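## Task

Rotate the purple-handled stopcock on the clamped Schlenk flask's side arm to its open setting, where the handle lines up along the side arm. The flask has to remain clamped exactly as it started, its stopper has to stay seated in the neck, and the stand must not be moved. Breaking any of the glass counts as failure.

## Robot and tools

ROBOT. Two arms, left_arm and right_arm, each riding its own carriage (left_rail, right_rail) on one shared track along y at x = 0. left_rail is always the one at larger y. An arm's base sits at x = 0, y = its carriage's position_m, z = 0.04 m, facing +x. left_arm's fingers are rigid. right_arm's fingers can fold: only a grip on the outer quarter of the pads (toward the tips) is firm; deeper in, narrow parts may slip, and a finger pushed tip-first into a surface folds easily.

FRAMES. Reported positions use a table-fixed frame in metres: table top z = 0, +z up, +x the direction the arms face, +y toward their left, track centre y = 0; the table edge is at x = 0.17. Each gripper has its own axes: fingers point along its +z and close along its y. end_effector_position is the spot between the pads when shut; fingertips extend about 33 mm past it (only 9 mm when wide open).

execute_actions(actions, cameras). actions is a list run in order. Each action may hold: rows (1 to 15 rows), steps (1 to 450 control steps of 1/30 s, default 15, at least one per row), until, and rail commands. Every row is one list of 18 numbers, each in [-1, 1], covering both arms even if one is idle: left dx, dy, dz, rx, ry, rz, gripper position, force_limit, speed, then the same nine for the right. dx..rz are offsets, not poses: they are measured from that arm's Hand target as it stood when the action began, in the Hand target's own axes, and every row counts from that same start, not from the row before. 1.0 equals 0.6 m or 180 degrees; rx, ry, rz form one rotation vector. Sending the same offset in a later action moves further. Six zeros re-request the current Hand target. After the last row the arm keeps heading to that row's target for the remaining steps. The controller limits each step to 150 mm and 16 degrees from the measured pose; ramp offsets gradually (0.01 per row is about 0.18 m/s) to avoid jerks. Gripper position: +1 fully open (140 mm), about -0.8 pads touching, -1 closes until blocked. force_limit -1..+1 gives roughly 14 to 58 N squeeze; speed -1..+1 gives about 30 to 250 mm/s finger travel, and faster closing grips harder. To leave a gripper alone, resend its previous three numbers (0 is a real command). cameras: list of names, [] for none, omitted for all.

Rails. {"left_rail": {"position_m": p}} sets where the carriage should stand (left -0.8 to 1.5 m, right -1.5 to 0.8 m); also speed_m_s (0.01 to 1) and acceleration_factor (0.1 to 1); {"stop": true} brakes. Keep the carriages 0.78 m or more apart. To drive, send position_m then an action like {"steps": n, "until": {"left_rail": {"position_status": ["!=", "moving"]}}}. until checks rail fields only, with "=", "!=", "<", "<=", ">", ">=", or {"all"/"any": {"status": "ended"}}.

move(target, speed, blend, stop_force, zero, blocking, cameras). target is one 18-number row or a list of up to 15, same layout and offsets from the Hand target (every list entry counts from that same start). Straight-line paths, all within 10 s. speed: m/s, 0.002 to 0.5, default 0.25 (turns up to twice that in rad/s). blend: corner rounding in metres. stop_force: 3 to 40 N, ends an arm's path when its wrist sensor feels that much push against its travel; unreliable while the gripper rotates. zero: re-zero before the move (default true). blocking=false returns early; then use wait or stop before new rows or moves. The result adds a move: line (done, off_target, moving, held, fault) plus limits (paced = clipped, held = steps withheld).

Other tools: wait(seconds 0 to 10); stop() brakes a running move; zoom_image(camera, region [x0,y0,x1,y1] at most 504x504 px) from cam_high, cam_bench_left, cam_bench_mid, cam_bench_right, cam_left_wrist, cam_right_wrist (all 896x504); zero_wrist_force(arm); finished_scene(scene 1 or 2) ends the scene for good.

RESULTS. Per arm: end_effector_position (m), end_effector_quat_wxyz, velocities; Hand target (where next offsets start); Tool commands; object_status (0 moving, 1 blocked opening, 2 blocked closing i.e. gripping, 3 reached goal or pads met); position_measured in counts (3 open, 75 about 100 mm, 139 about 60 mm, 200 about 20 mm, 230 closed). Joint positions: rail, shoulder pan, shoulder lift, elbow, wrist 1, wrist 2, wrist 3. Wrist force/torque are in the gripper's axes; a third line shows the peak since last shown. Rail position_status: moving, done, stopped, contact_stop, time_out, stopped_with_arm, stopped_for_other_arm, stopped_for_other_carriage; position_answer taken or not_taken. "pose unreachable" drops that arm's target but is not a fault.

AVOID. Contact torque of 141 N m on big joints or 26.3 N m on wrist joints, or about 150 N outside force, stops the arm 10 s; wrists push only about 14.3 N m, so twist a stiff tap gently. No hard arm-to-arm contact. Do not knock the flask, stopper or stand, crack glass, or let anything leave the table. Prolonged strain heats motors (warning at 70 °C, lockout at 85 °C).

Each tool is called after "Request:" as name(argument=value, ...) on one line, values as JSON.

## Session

Request:
execute_actions(actions=[])

Scene clock: 0.00 s.
left_arm: end_effector_position=(+0.3456, +0.6984, +0.5800) position_measured=3 object_status=3 end_effector_quat_wxyz=(+0.000, +1.000, +0.000, +0.000) | right_arm: end_effector_position=(+0.3456, -1.3351, +0.5800) position_measured=3 object_status=3 end_effector_quat_wxyz=(+0.000, +1.000, +0.000, +0.000)
Joint positions: left_arm=[0.671 -0.316 -1.725 0.971 -0.816 -1.571 2.826] | right_arm=[-1.362 -0.316 -1.725 0.971 -0.816 -1.571 2.826]
Joint velocities: within noise
Joint torques (N m): no reading
Wrist force (N): no reading
Wrist torque (N m): no reading
Wrist force, peak (N): no reading
Hand target: left_arm +0.3456, +0.6984, +0.5800; +0.000, +1.000, +0.000, +0.000 | right_arm +0.3456, -1.3351, +0.5800; +0.000, +1.000, +0.000, +0.000
Tool commands: left_gripper/position=+1.0 left_gripper/force_limit=+1.0 left_gripper/speed=+1.0 right_gripper/position=+1.0 right_gripper/force_limit=+1.0 right_gripper/speed=+1.0
left_rail: position_m=0.671 position_status=done
right_rail: position_m=-1.362 position_status=done
camera_calibration:
cam_left_wrist: T_world_to_cam=[[-0.0265538, -0.998538, -0.0470784, 0.750006], [-0.954746, 0.0113767, 0.297206, 0.165161], [-0.296236, 0.0528398, -0.953652, 0.761451], [0, 0, 0, 1]] pos_world=[0.403171, 0.706795, 0.712382]
cam_right_wrist: T_world_to_cam=[[-0.031272, -0.999466, 0.0094295, -1.31715], [-0.949091, 0.0326518, 0.313305, 0.202106], [-0.313446, 0.000848234, -0.949606, 0.80498], [0, 0, 0, 1]] pos_world=[0.402945, -1.32372, 0.713512]

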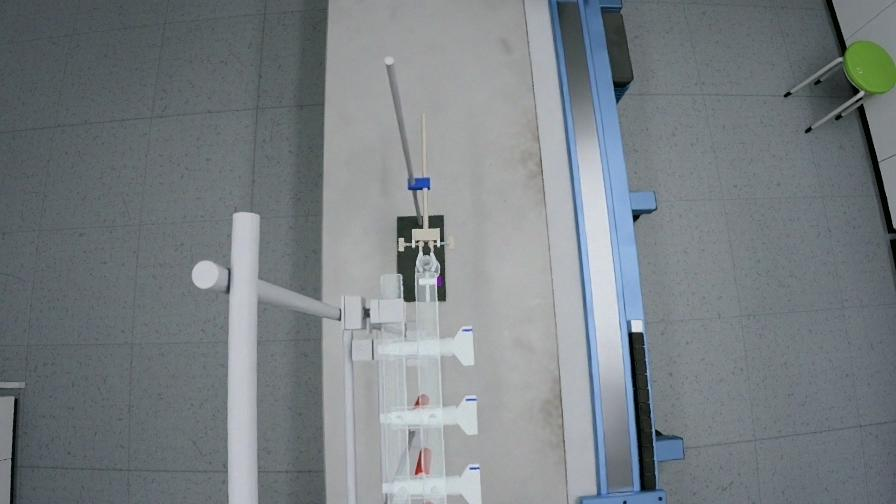

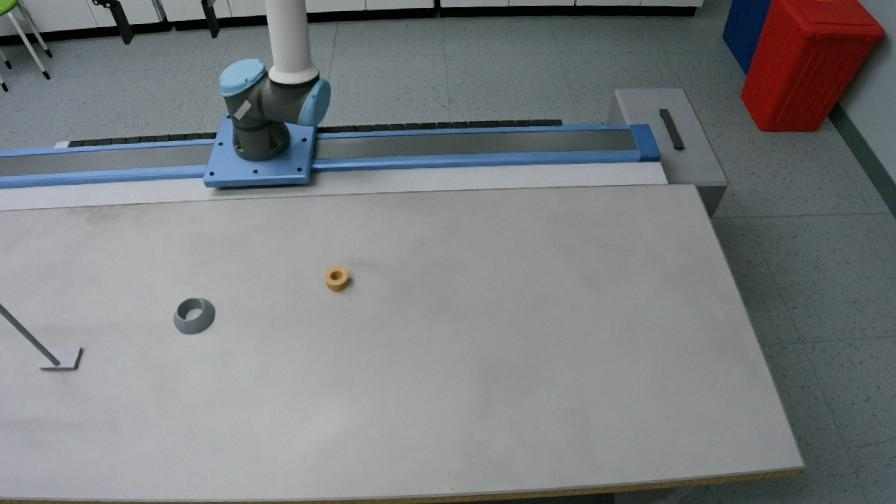

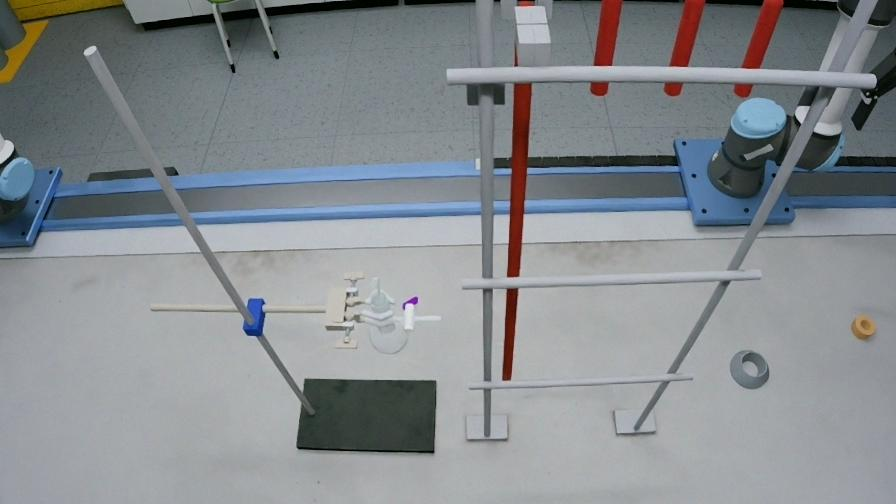

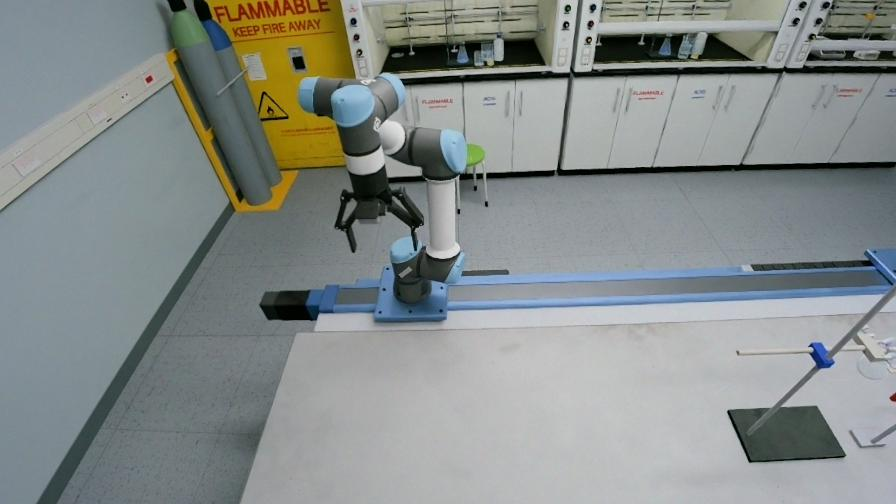

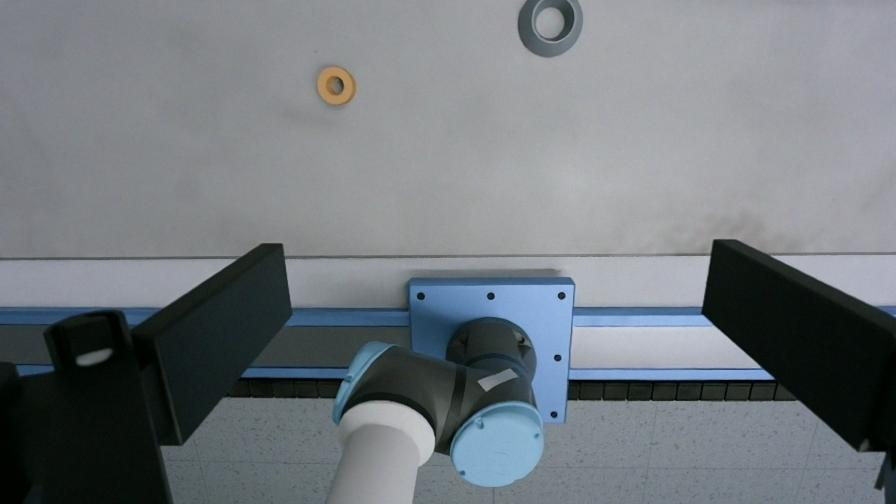

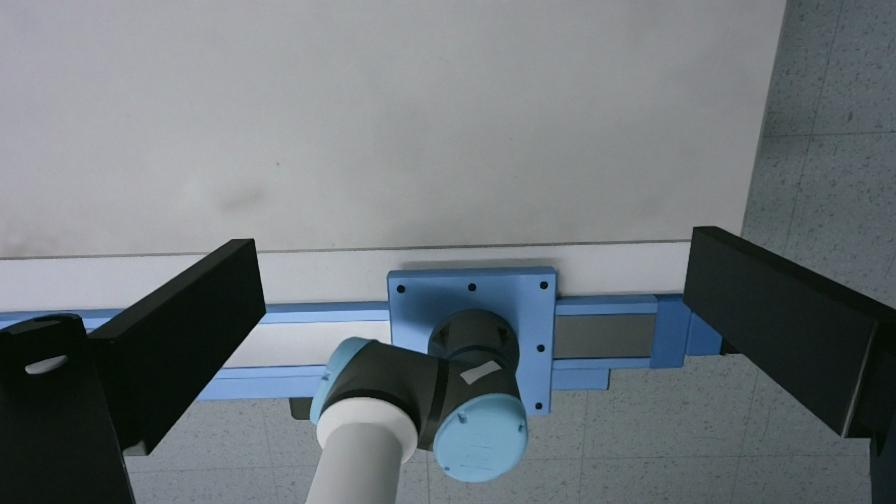

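Request:
zoom_image(camera="cam_bench_mid", region=[310, 250, 450, 370])

Request:
zoom_image(camera="cam_high", region=[380, 200, 500, 310])

Scaled by 3.600.

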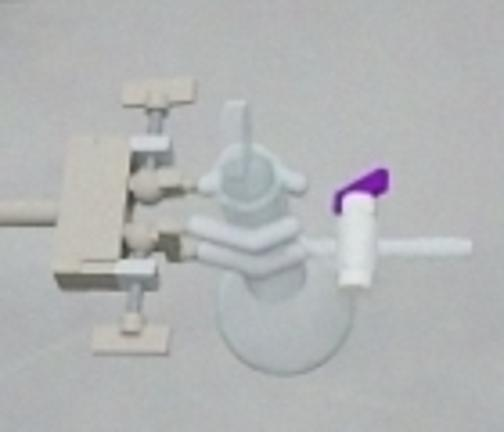

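Scaled by 4.200.

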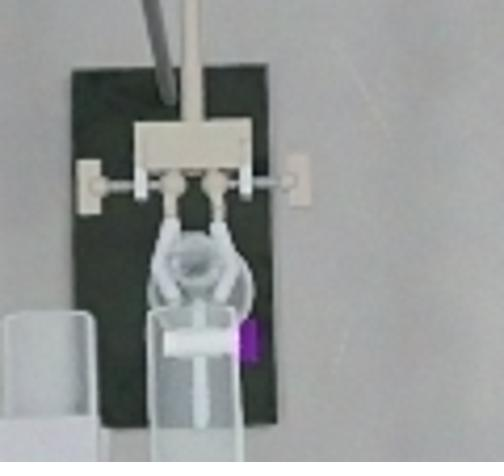

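Request:
move(target=[0,0,0,0,0,0,1,1,1, 0.0407,-0.6218,0.3417,-0.3849,0.3849,-0.3849,-0.15,-1,0], speed=0.45, blocking=false, cameras=[])

Request:
execute_actions(actions=[{"right_rail":{"position_m":-0.522},"steps":120,"until":{"right_rail":{"position_status":["!=","moving"]}}}], cameras=[])

Request:
wait(seconds=1.0, cameras=["cam_high","cam_bench_mid","cam_right_wrist"])

Scene clock: 5.57 s.
left_arm: end_effector_position=(+0.3456, +0.6984, +0.5800) position_measured=3 object_status=3 end_effector_quat_wxyz=(+0.000, +1.000, +0.000, +0.000) | right_arm: end_effector_position=(+0.3466, -1.2926, +0.5571) position_measured=100 object_status=0 end_effector_quat_wxyz=(+0.061, +0.994, +0.070, +0.063) end_effector_velocity=(+0.007, +0.151, -0.083) end_effector_angular_velocity=(-0.426, -0.467, +0.495)
Joint positions: left_arm=[0.671 -0.316 -1.725 0.971 -0.816 -1.571 2.826] | right_arm=[-1.362 -0.096 -1.849 1.197 -1.064 -1.669 2.898]
Joint velocities: left_arm=[within noise] | right_arm=[0 0.835 -0.37 0.757 -0.865 -0.424 0.284]
Joint torques (N m): left_arm=[-0.44 -13.74 -18.7 -3.75 0 0.15] | right_arm=[15.3 -17.97 -3.24 -5.58 -3.6 3.53]
Wrist force (N): left_arm=[0.0 -0.2 0.5] | right_arm=[0.7 0.1 -0.4]
Wrist torque (N m): left_arm=[-0.04 -0.01 0.00] | right_arm=[0.04 -0.15 0.00]
Wrist force, peak (N): left_arm=[0.0 -0.2 0.5] | right_arm=[0.3 1.1 -0.9]
Hand target: left_arm +0.3456, +0.6984, +0.5800; +0.000, +1.000, +0.000, +0.000 | right_arm +0.3499, -1.2702, +0.5443; +0.105, +0.983, +0.105, +0.105
Tool commands: left_gripper/position=+1.0 left_gripper/force_limit=+1.0 left_gripper/speed=+1.0 right_gripper/position=-0.15 right_gripper/force_limit=-1.0 right_gripper/speed=+0.0
Off the commanded pose: left_arm 0.000 m, 0 deg | right_arm 0.378 m, 107 deg.
left_rail: position_m=0.671 position_status=done
right_rail: position_m=-1.362 position_status=done
move: running
No camera images: "cameras" was empty.

Scene clock: 7.23 s.
left_arm: end_effector_position=(+0.3456, +0.6984, +0.5800) position_measured=3 object_status=3 end_effector_quat_wxyz=(+0.000, +1.000, +0.000, +0.000) | right_arm: end_effector_position=(+0.3598, -0.1923, +0.4083) position_measured=148 object_status=3 end_effector_quat_wxyz=(+0.447, +0.682, +0.424, +0.393) end_effector_velocity=(+0.013, +0.158, -0.086) end_effector_angular_velocity=(-0.480, -0.303, +0.311)
Joint positions: left_arm=[0.671 -0.316 -1.725 0.971 -0.816 -1.571 2.826] | right_arm=[-0.522 1.072 -1.638 2.124 -2.649 -2.783 2.684]
Joint velocities: left_arm=[within noise] | right_arm=[0.002 0.223 0.7 0.132 -1.489 -0.363 -0.997]
Joint torques (N m): left_arm=[-0.59 -13.79 -17.5 -3.94 0.07 0.15] | right_arm=[8.29 -5.94 -16.41 -6.29 -4.39 -5.6]
Wrist force (N): left_arm=[0.0 -0.3 0.1] | right_arm=[0.6 -0.5 0.5]
Wrist torque (N m): left_arm=[-0.06 0.00 0.00] | right_arm=[0.02 -0.12 0.03]
Wrist force, peak (N): left_arm=[0.3 0.0 0.5] | right_arm=[3.3 -2.2 -0.9]
Hand target: left_arm +0.3456, +0.6984, +0.5800; +0.000, +1.000, +0.000, +0.000 | right_arm +0.3672, -0.1656, +0.3990; +0.461, +0.602, +0.461, +0.461
Tool commands: left_gripper/position=+1.0 left_gripper/force_limit=+1.0 left_gripper/speed=+1.0 right_gripper/position=-0.15 right_gripper/force_limit=-1.0 right_gripper/speed=+0.0
Off the commanded pose: left_arm 0.000 m, 0 deg | right_arm 0.079 m, 26 deg.
left_rail: position_m=0.671 position_status=done
right_rail: position_m=-0.522 position_status=done
earlier move: running
No camera images: "cameras" was empty.

Scene clock: 8.23 s.
left_arm: end_effector_position=(+0.3456, +0.6984, +0.5800) position_measured=3 object_status=3 end_effector_quat_wxyz=(+0.000, +1.000, +0.000, +0.000) | right_arm: end_effector_position=(+0.3697, -0.1220, +0.3749) position_measured=148 object_status=3 end_effector_quat_wxyz=(+0.496, +0.510, +0.503, +0.491) end_effector_velocity=(+0.001, +0.001, +0.003) end_effector_angular_velocity=(-0.006, -0.189, +0.101)
Joint positions: left_arm=[0.671 -0.316 -1.725 0.971 -0.816 -1.571 2.826] | right_arm=[-0.522 1.094 -1.213 2.154 -4.024 -2.676 1.625]
Joint velocities: left_arm=[within noise] | right_arm=[0 -0.034 0.153 0.002 -0.591 0.125 -0.397]
Joint torques (N m): left_arm=[0.13 -13.54 -17.38 -4.06 0.11 0.16] | right_arm=[-6.95 -22.77 -10.84 -2.75 1.64 -2.79]
Wrist force (N): left_arm=[0.2 0.0 0.0] | right_arm=[0.3 0.1 1.1]
Wrist torque (N m): left_arm=[0.00 -0.05 0.00] | right_arm=[0.16 -0.04 0.07]
Wrist force, peak (N): left_arm=[0.5 0.0 0.3] | right_arm=[2.2 -0.6 0.8]
Hand target: left_arm +0.3456, +0.6984, +0.5800; +0.000, +1.000, +0.000, +0.000 | right_arm +0.3700, -0.1216, +0.3750; +0.500, +0.500, +0.500, +0.500
Tool commands: left_gripper/position=+1.0 left_gripper/force_limit=+1.0 left_gripper/speed=+1.0 right_gripper/position=-0.15 right_gripper/force_limit=-1.0 right_gripper/speed=+0.0
Off the commanded pose: left_arm 0.000 m, 0 deg | right_arm 0.001 m, 2 deg.
left_rail: position_m=0.671 position_status=done
right_rail: position_m=-0.522 position_status=done
earlier move: running; limits=paced
wait: 1.00 s
camera_calibration:
cam_right_wrist: T_world_to_cam=[[0.0165861, -0.0326441, 0.999329, -0.372838], [-0.325701, -0.94513, -0.0254679, 0.0268836], [0.945327, -0.32506, -0.0263082, -0.234492], [0, 0, 0, 1]] pos_world=[0.236611, -0.0629864, 0.367104]
Images, in order (width x height): cam_high 896x504, cam_bench_mid 896x504, cam_right_wrist 896x504.

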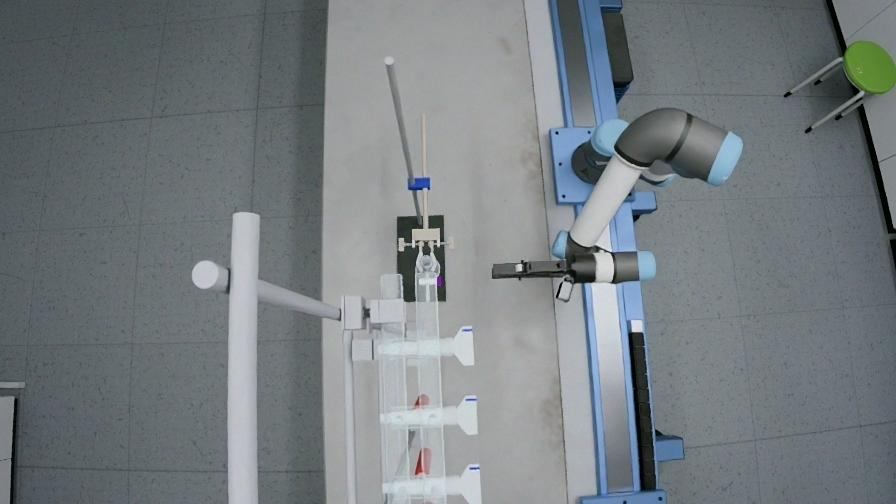

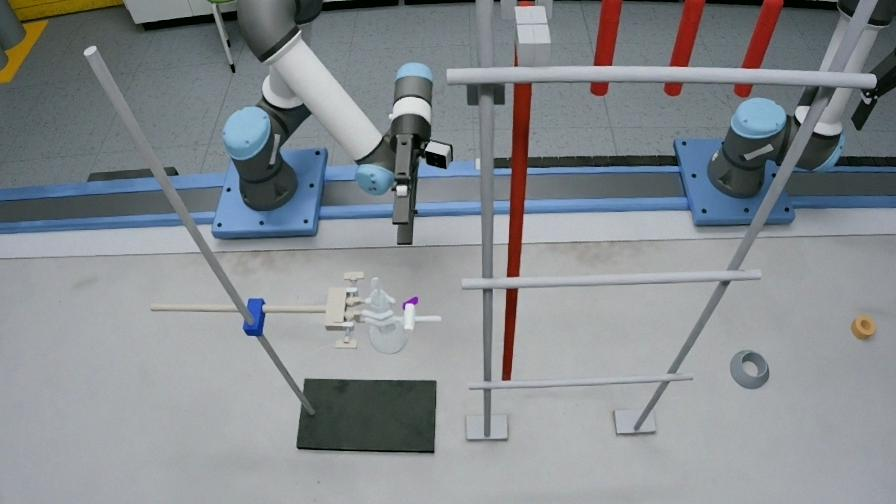

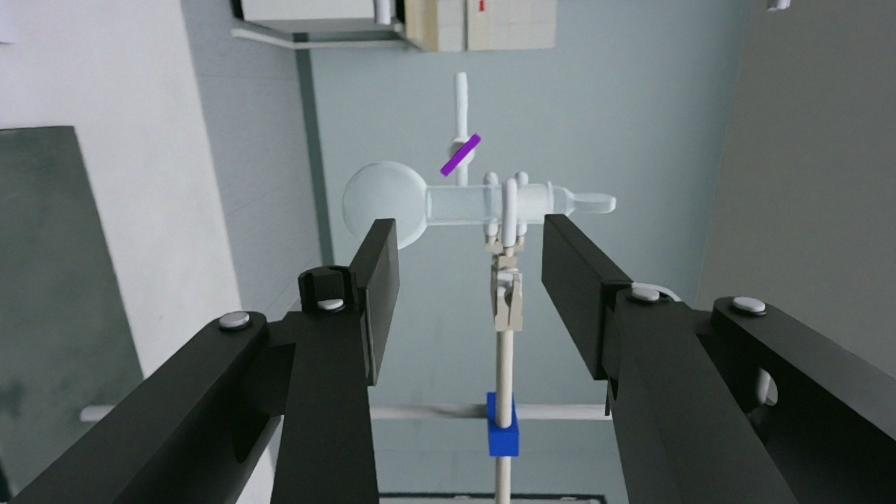

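Request:
zoom_image(camera="cam_high", region=[420, 245, 510, 305])

Request:
zoom_image(camera="cam_bench_mid", region=[370, 220, 460, 340])

Request:
zoom_image(camera="cam_right_wrist", region=[400, 110, 520, 200])

Scaled by 5.600.

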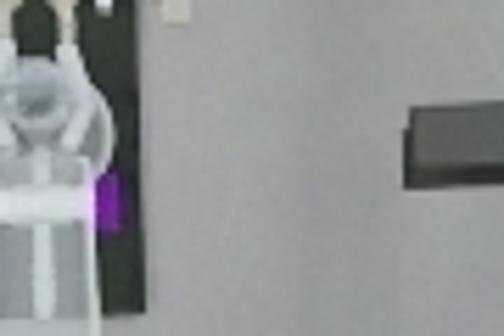

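Scaled by 4.200.

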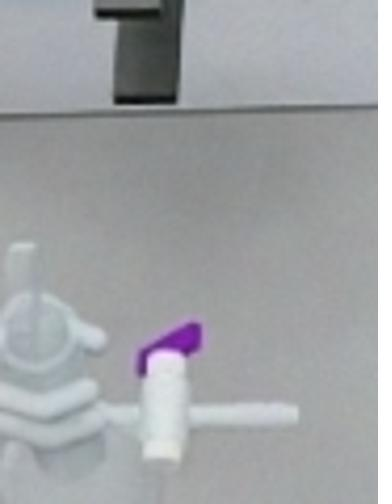

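Scaled by 4.200.

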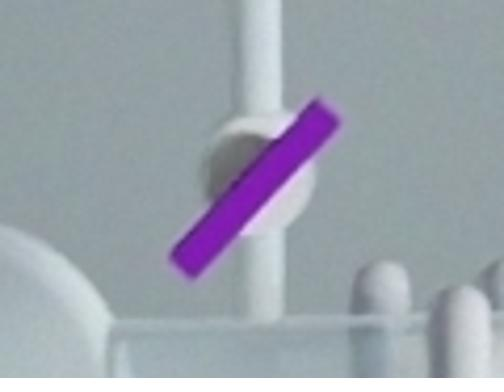

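Request:
wait(seconds=0, cameras=[])

Request:
move(target=[0,0,0,0,0,0,1,1,1, 0.0293,-0.0017,0.1383,0,0,0.25,-0.45,-1,0], speed=0.35, cameras=["cam_high","cam_bench_mid","cam_right_wrist"])

Request:
zoom_image(camera="cam_bench_mid", region=[370, 240, 450, 340])

Request:
zoom_image(camera="cam_high", region=[415, 245, 505, 305])

Request:
zoom_image(camera="cam_right_wrist", region=[370, 130, 570, 300])

Scene clock: 17.03 s.
left_arm: end_effector_position=(+0.3456, +0.6984, +0.5800) position_measured=3 object_status=3 end_effector_quat_wxyz=(+0.000, +1.000, +0.000, +0.000) | right_arm: end_effector_position=(+0.3700, -0.1217, +0.3750) position_measured=148 object_status=3 end_effector_quat_wxyz=(+0.500, +0.500, +0.500, +0.500)
Joint positions: left_arm=[0.671 -0.316 -1.725 0.971 -0.816 -1.571 2.826] | right_arm=[-0.522 1.089 -1.19 2.153 -4.104 -2.66 1.571]
Joint velocities: within noise
Joint torques (N m): left_arm=[-0.46 -13.23 -15.65 -4.55 0.13 0.1] | right_arm=[-7.67 -23.03 -16.34 -2.08 1.32 -1.98]
Wrist force (N): left_arm=[0.1 0.0 0.1] | right_arm=[0.4 0.4 1.1]
Wrist torque (N m): left_arm=[0.01 -0.02 0.00] | right_arm=[0.23 -0.06 0.07]
Wrist force, peak (N): left_arm=[0.3 -0.1 0.6] | right_arm=[0.2 0.5 1.6]
Hand target: left_arm +0.3456, +0.6984, +0.5800; +0.000, +1.000, +0.000, +0.000 | right_arm +0.3700, -0.1217, +0.3750; +0.500, +0.500, +0.500, +0.500
Tool commands: left_gripper/position=+1.0 left_gripper/force_limit=+1.0 left_gripper/speed=+1.0 right_gripper/position=-0.15 right_gripper/force_limit=-1.0 right_gripper/speed=+0.0
Off the commanded pose: left_arm 0.000 m, 0 deg | right_arm 0.000 m, 0 deg.
left_rail: position_m=0.671 position_status=done
right_rail: position_m=-0.522 position_status=done
earlier move: done; limits=paced
No camera images: "cameras" was empty.

Scene clock: 18.90 s.
left_arm: end_effector_position=(+0.3456, +0.6984, +0.5800) position_measured=3 object_status=3 end_effector_quat_wxyz=(+0.000, +1.000, +0.000, +0.000) | right_arm: end_effector_position=(+0.4530, -0.1041, +0.3740) position_measured=186 object_status=3 end_effector_quat_wxyz=(+0.271, +0.653, +0.271, +0.653)
Joint positions: left_arm=[0.671 -0.316 -1.725 0.971 -0.816 -1.571 2.826] | right_arm=[-0.522 0.937 -1.126 2.045 -4.061 -2.508 2.356]
Joint velocities: within noise
Joint torques (N m): left_arm=[0.06 -13.72 -15.05 -4.77 0.18 0.01] | right_arm=[-7.8 -42.55 -21.6 -0.34 1.67 2.34]
Wrist force (N): left_arm=[0.3 -0.1 0.3] | right_arm=[1.7 -0.7 1.3]
Wrist torque (N m): left_arm=[-0.02 -0.06 0.00] | right_arm=[0.06 -0.41 0.01]
Wrist force, peak (N): left_arm=[0.4 0.1 0.5] | right_arm=[2.0 -0.6 1.7]
Hand target: left_arm +0.3456, +0.6984, +0.5800; +0.000, +1.000, +0.000, +0.000 | right_arm +0.4530, -0.1041, +0.3740; +0.271, +0.653, +0.271, +0.653
Off the commanded pose: left_arm 0.000 m, 0 deg | right_arm 0.000 m, 0 deg.
left_rail: position_m=0.671 position_status=done
right_rail: position_m=-0.522 position_status=done
move: done
camera_calibration:
cam_right_wrist: T_world_to_cam=[[-0.00947278, -0.72873, 0.684736, -0.315729], [-0.313267, -0.648133, -0.694109, 0.346232], [0.949618, -0.22108, -0.222147, -0.225366], [0, 0, 0, 1]] pos_world=[0.319484, -0.0555011, 0.406449]
Images, in order (width x height): cam_high 896x504, cam_bench_mid 896x504, cam_right_wrist 896x504.

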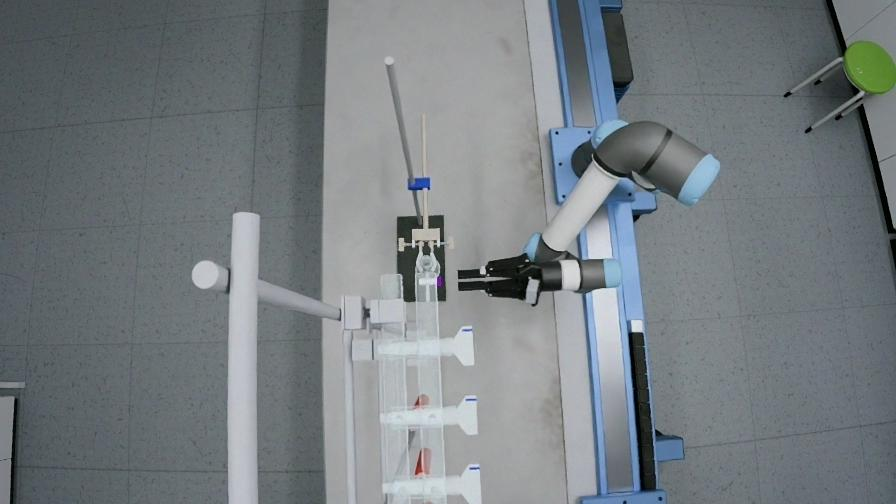

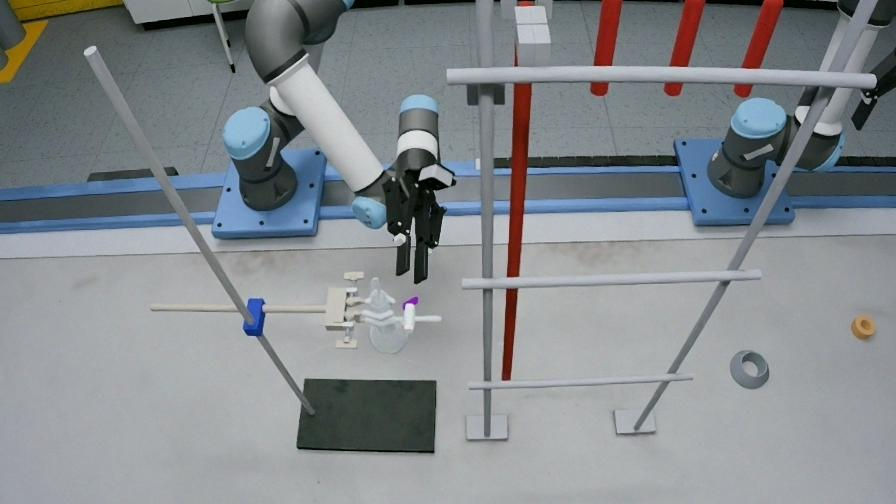

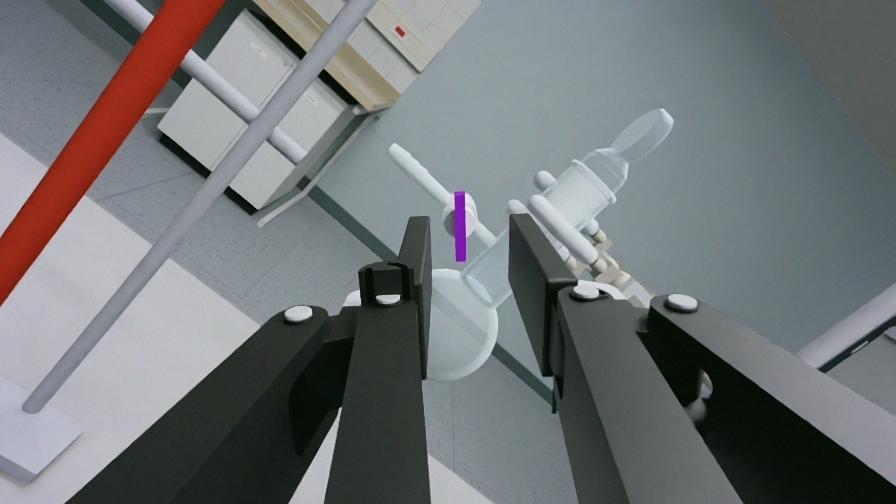

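Scaled by 5.040.

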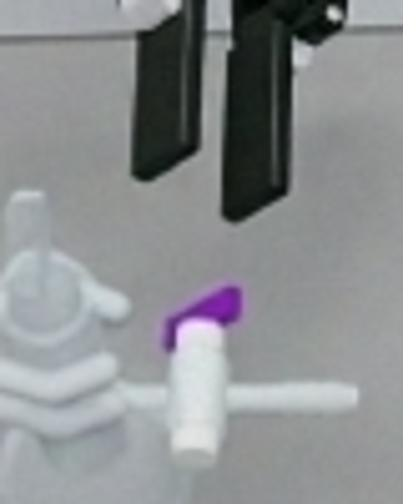

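Scaled by 5.600.

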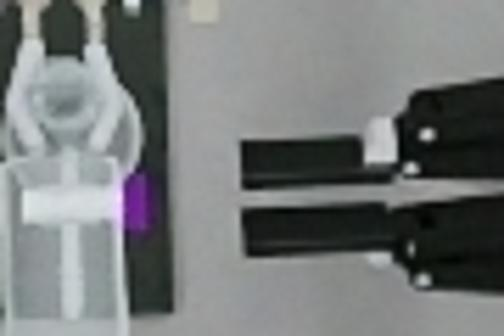

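Scaled by 2.520.

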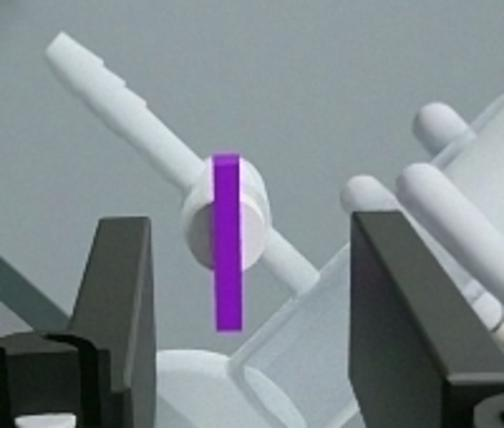

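Request:
move(target=[0,0,0,0,0,0,1,1,1, 0,-0.0025,0.05,0,0,0,-0.45,-1,-1], speed=0.1, stop_force=7, cameras=["cam_high","cam_bench_mid","cam_right_wrist"])

Request:
zoom_image(camera="cam_bench_mid", region=[380, 260, 440, 330])

Request:
zoom_image(camera="cam_high", region=[415, 255, 475, 305])

Request:
zoom_image(camera="cam_right_wrist", region=[370, 150, 570, 320])

Scene clock: 24.97 s.
left_arm: end_effector_position=(+0.3456, +0.6984, +0.5800) position_measured=3 object_status=3 end_effector_quat_wxyz=(+0.000, +1.000, +0.000, +0.000) | right_arm: end_effector_position=(+0.4830, -0.1030, +0.3729) position_measured=186 object_status=3 end_effector_quat_wxyz=(+0.271, +0.653, +0.271, +0.653)
Joint positions: left_arm=[0.671 -0.316 -1.725 0.971 -0.816 -1.571 2.826] | right_arm=[-0.522 0.883 -1.104 2.011 -4.049 -2.454 2.356]
Joint velocities: within noise
Joint torques (N m): left_arm=[0.35 -13.83 -12.21 -4.74 0.17 0.15] | right_arm=[-7.44 -28.15 -21.95 -0.48 1.48 2.32]
Wrist force (N): left_arm=[0.2 -0.1 0.2] | right_arm=[1.8 -0.7 1.0]
Wrist torque (N m): left_arm=[-0.02 -0.03 0.01] | right_arm=[0.05 -0.44 0.02]
Wrist force, peak (N): left_arm=[0.5 0.0 0.4] | right_arm=[2.1 -0.3 1.3]
Hand target: left_arm +0.3456, +0.6984, +0.5800; +0.000, +1.000, +0.000, +0.000 | right_arm +0.4830, -0.1030, +0.3729; +0.271, +0.653, +0.271, +0.653
Off the commanded pose: left_arm 0.000 m, 0 deg | right_arm 0.000 m, 0 deg.
left_rail: position_m=0.671 position_status=done
right_rail: position_m=-0.522 position_status=done
move: done
camera_calibration:
cam_right_wrist: T_world_to_cam=[[-0.00942786, -0.728842, 0.684617, -0.313938], [-0.313304, -0.648021, -0.694197, 0.355653], [0.949606, -0.221038, -0.22224, -0.253823], [0, 0, 0, 1]] pos_world=[0.3495, -0.0544452, 0.405411]
Images, in order (width x height): cam_high 896x504, cam_bench_mid 896x504, cam_right_wrist 896x504.

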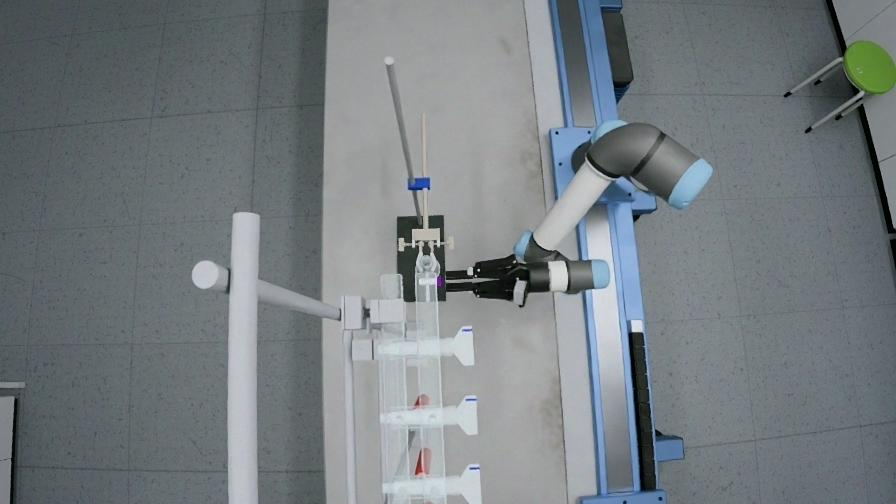

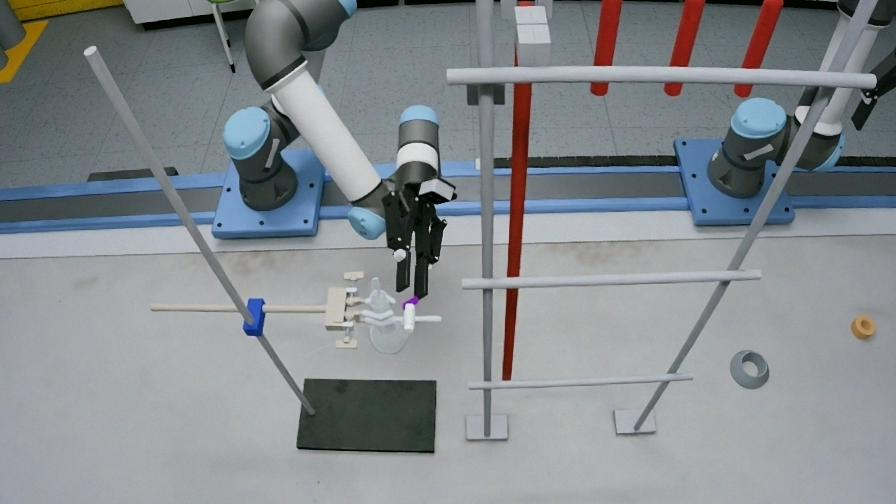

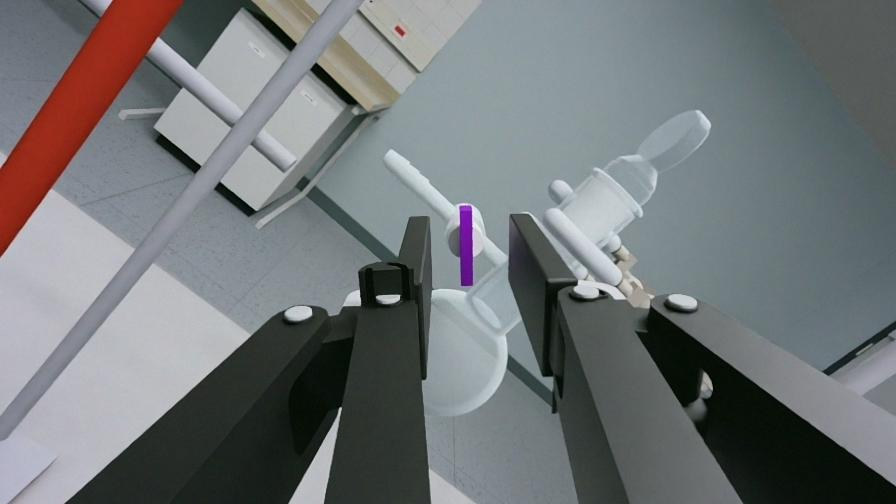

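Scaled by 7.200.

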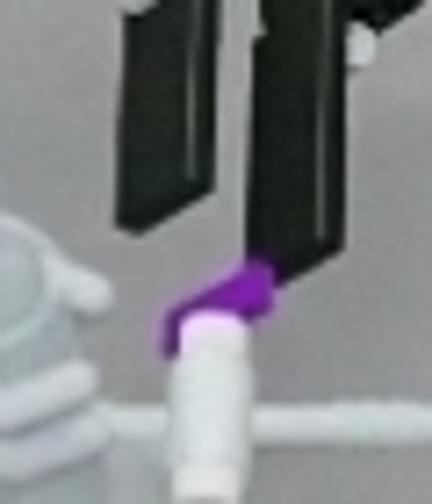

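Scaled by 8.400.

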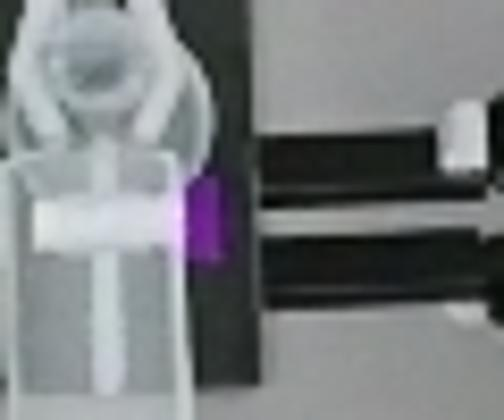

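Scaled by 2.520.

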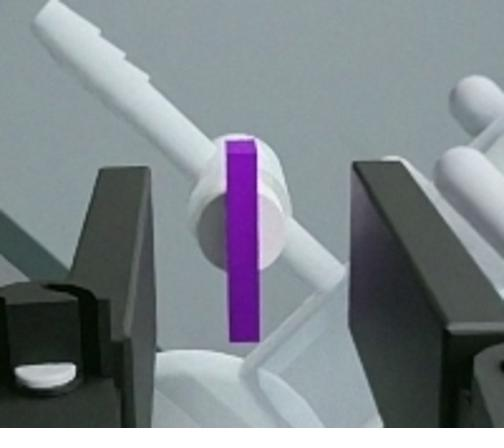

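Request:
move(target=[0,0,0,0,0,0,1,1,1, -0.005,-0.0007,0.0267,0,0,0,-0.45,-1,-1], speed=0.08, stop_force=6, cameras=["cam_high","cam_bench_mid","cam_right_wrist"])

Request:
zoom_image(camera="cam_bench_mid", region=[380, 270, 440, 330])

Request:
zoom_image(camera="cam_high", region=[420, 260, 470, 300])

Request:
zoom_image(camera="cam_right_wrist", region=[400, 180, 550, 310])

Scene clock: 31.83 s.
left_arm: end_effector_position=(+0.3456, +0.6984, +0.5800) position_measured=3 object_status=3 end_effector_quat_wxyz=(+0.000, +1.000, +0.000, +0.000) | right_arm: end_effector_position=(+0.4990, -0.1049, +0.3705) position_measured=186 object_status=3 end_effector_quat_wxyz=(+0.271, +0.653, +0.271, +0.653)
Joint positions: left_arm=[0.671 -0.316 -1.725 0.971 -0.816 -1.571 2.826] | right_arm=[-0.522 0.852 -1.092 1.998 -4.048 -2.423 2.356]
Joint velocities: within noise
Joint torques (N m): left_arm=[0.28 -14.16 -12.5 -4.79 0.16 0.1] | right_arm=[-7.52 -28.66 -22.04 -0.62 1.41 1.17]
Wrist force (N): left_arm=[0.4 0.0 0.5] | right_arm=[1.5 -0.5 1.2]
Wrist torque (N m): left_arm=[0.01 -0.08 0.00] | right_arm=[0.08 -0.37 0.00]
Wrist force, peak (N): left_arm=[0.4 0.0 0.5] | right_arm=[2.1 -0.9 0.8]
Hand target: left_arm +0.3456, +0.6984, +0.5800; +0.000, +1.000, +0.000, +0.000 | right_arm +0.4990, -0.1049, +0.3705; +0.271, +0.653, +0.271, +0.653
Off the commanded pose: left_arm 0.000 m, 0 deg | right_arm 0.000 m, 0 deg.
left_rail: position_m=0.671 position_status=done
right_rail: position_m=-0.522 position_status=done
move: done
camera_calibration:
cam_right_wrist: T_world_to_cam=[[-0.00942732, -0.728855, 0.684603, -0.313458], [-0.313304, -0.648008, -0.694209, 0.357817], [0.949606, -0.221034, -0.222244, -0.269975], [0, 0, 0, 1]] pos_world=[0.36552, -0.05627, 0.402994]
Images, in order (width x height): cam_high 896x504, cam_bench_mid 896x504, cam_right_wrist 896x504.

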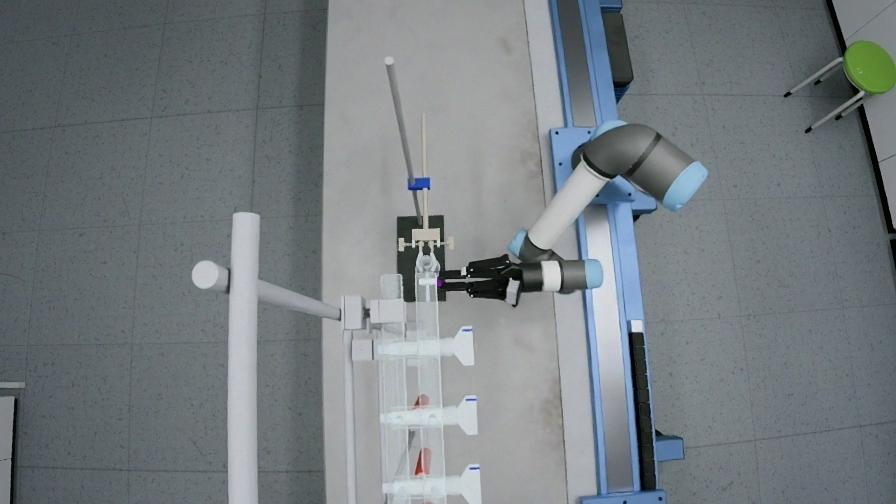

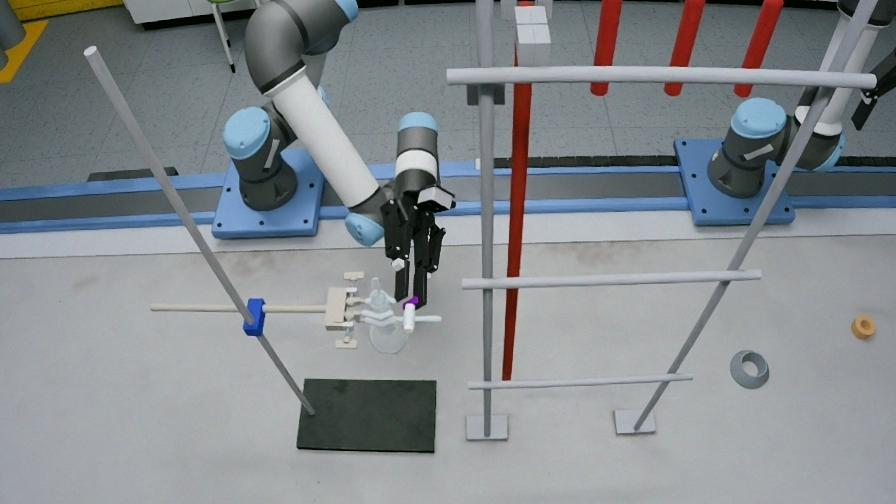

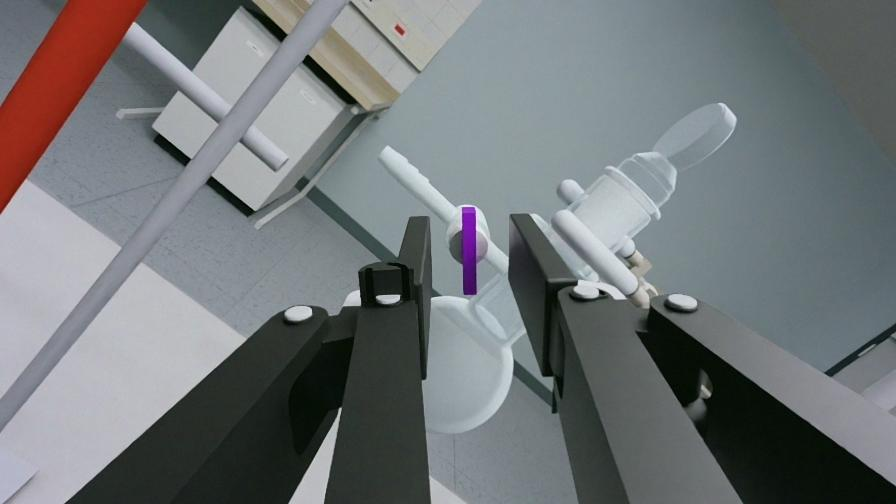

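Scaled by 8.400.

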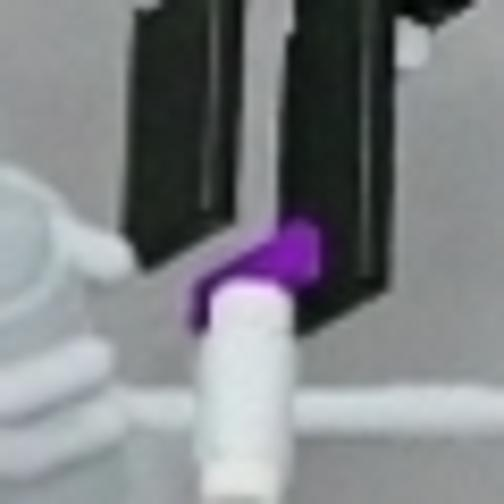

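Scaled by 10.080.

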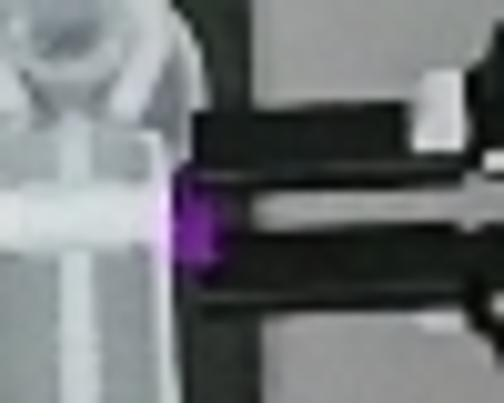

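Scaled by 3.360.

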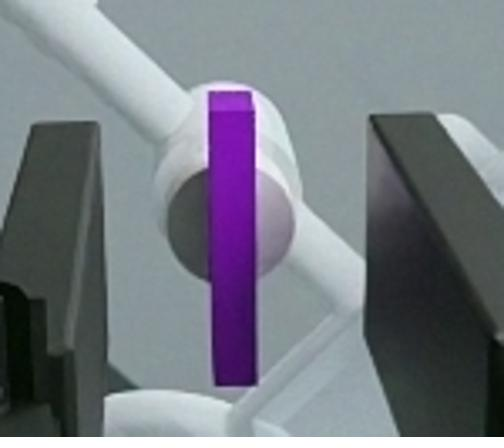

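Request:
move(target=[[0,0,0,0,0,0,1,1,1, -0.001,0,0.0042,0,0,0,-0.45,-1,-1],[0,0,0,0,0,0,1,1,1, -0.001,0,0.0042,0,0,0,-1,-1,-1],[0,0,0,0,0,0,1,1,1, -0.001,0,0.0042,0,0,-0.0333,-1,-1,-1]], speed=[0.05,0.05,0.1], cameras=["cam_high","cam_bench_mid","cam_right_wrist"])

Request:
zoom_image(camera="cam_right_wrist", region=[400, 180, 550, 310])

Request:
zoom_image(camera="cam_bench_mid", region=[380, 270, 440, 330])

Scene clock: 37.37 s.
left_arm: end_effector_position=(+0.3456, +0.6984, +0.5800) position_measured=3 object_status=3 end_effector_quat_wxyz=(+0.000, +1.000, +0.000, +0.000) | right_arm: end_effector_position=(+0.5015, -0.1053, +0.3701) position_measured=223 object_status=2 end_effector_quat_wxyz=(+0.304, +0.638, +0.304, +0.638)
Joint positions: left_arm=[0.671 -0.316 -1.725 0.971 -0.816 -1.571 2.826] | right_arm=[-0.522 0.847 -1.09 1.997 -4.048 -2.418 2.252]
Joint velocities: within noise
Joint torques (N m): left_arm=[0.67 -13.76 -12.79 -4.73 0.18 0.09] | right_arm=[-6.15 -29.73 -22.5 -3.21 -0.33 -2.05]
Wrist force (N): left_arm=[0.3 0.0 0.2] | right_arm=[0.8 -2.4 0.5]
Wrist torque (N m): left_arm=[0.01 -0.05 0.00] | right_arm=[0.08 -0.49 0.14]
Wrist force, peak (N): left_arm=[0.4 0.1 0.5] | right_arm=[0.8 -2.8 0.6]
Hand target: left_arm +0.3456, +0.6984, +0.5800; +0.000, +1.000, +0.000, +0.000 | right_arm +0.5015, -0.1053, +0.3701; +0.304, +0.638, +0.304, +0.638
Off the commanded pose: left_arm 0.000 m, 0 deg | right_arm 0.000 m, 0 deg.
left_rail: position_m=0.671 position_status=done
right_rail: position_m=-0.522 position_status=done
move: done
camera_calibration:
cam_right_wrist: T_world_to_cam=[[-0.00939881, -0.653504, 0.756865, -0.332285], [-0.313349, -0.716851, -0.622846, 0.324368], [0.949592, -0.243017, -0.198037, -0.283813], [0, 0, 0, 1]] pos_world=[0.368024, -0.0535977, 0.397321]
Images, in order (width x height): cam_high 896x504, cam_bench_mid 896x504, cam_right_wrist 896x504.

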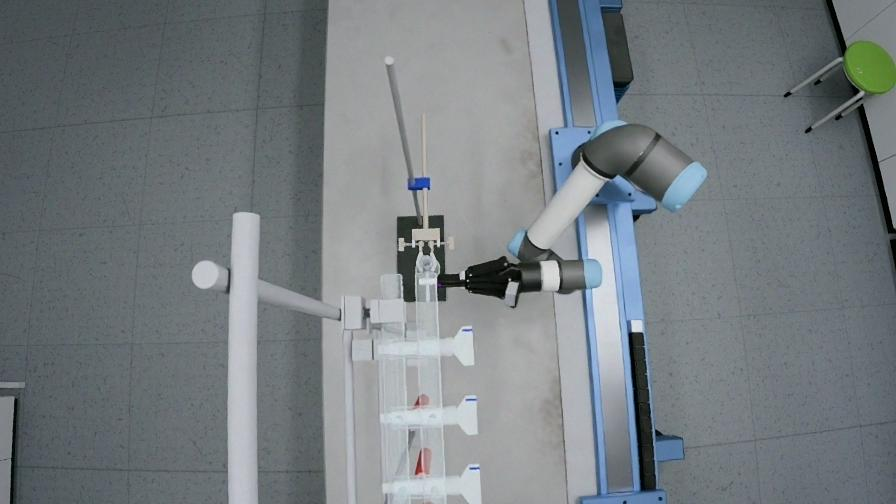

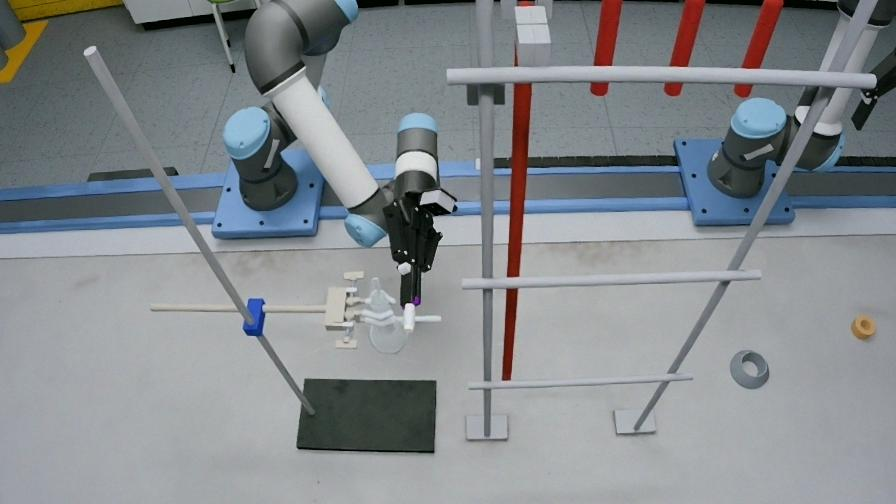

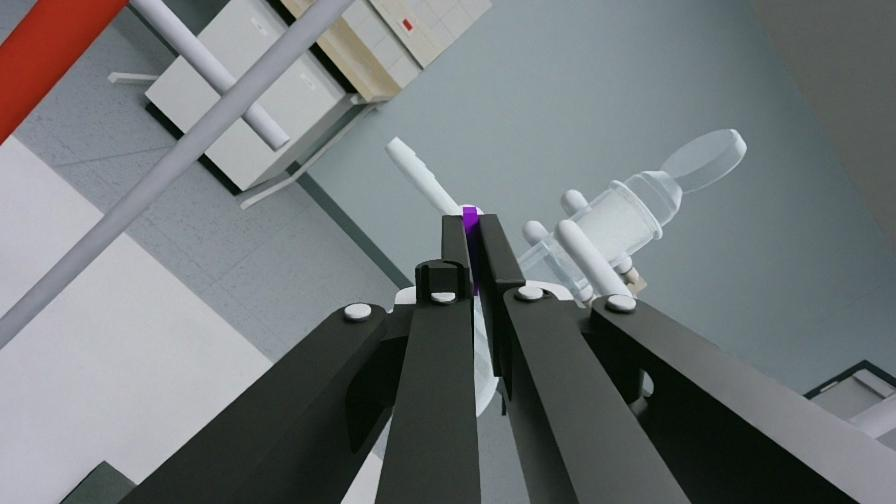

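Scaled by 3.360.

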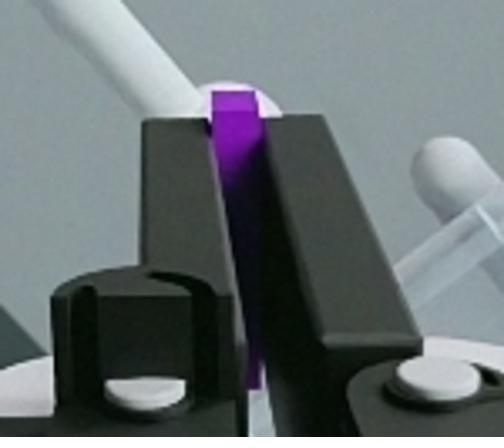

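Scaled by 8.400.

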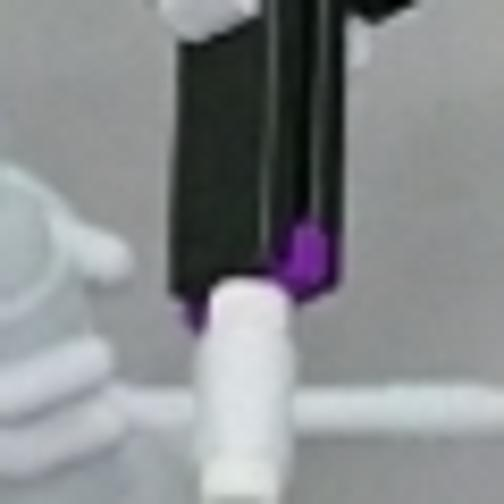

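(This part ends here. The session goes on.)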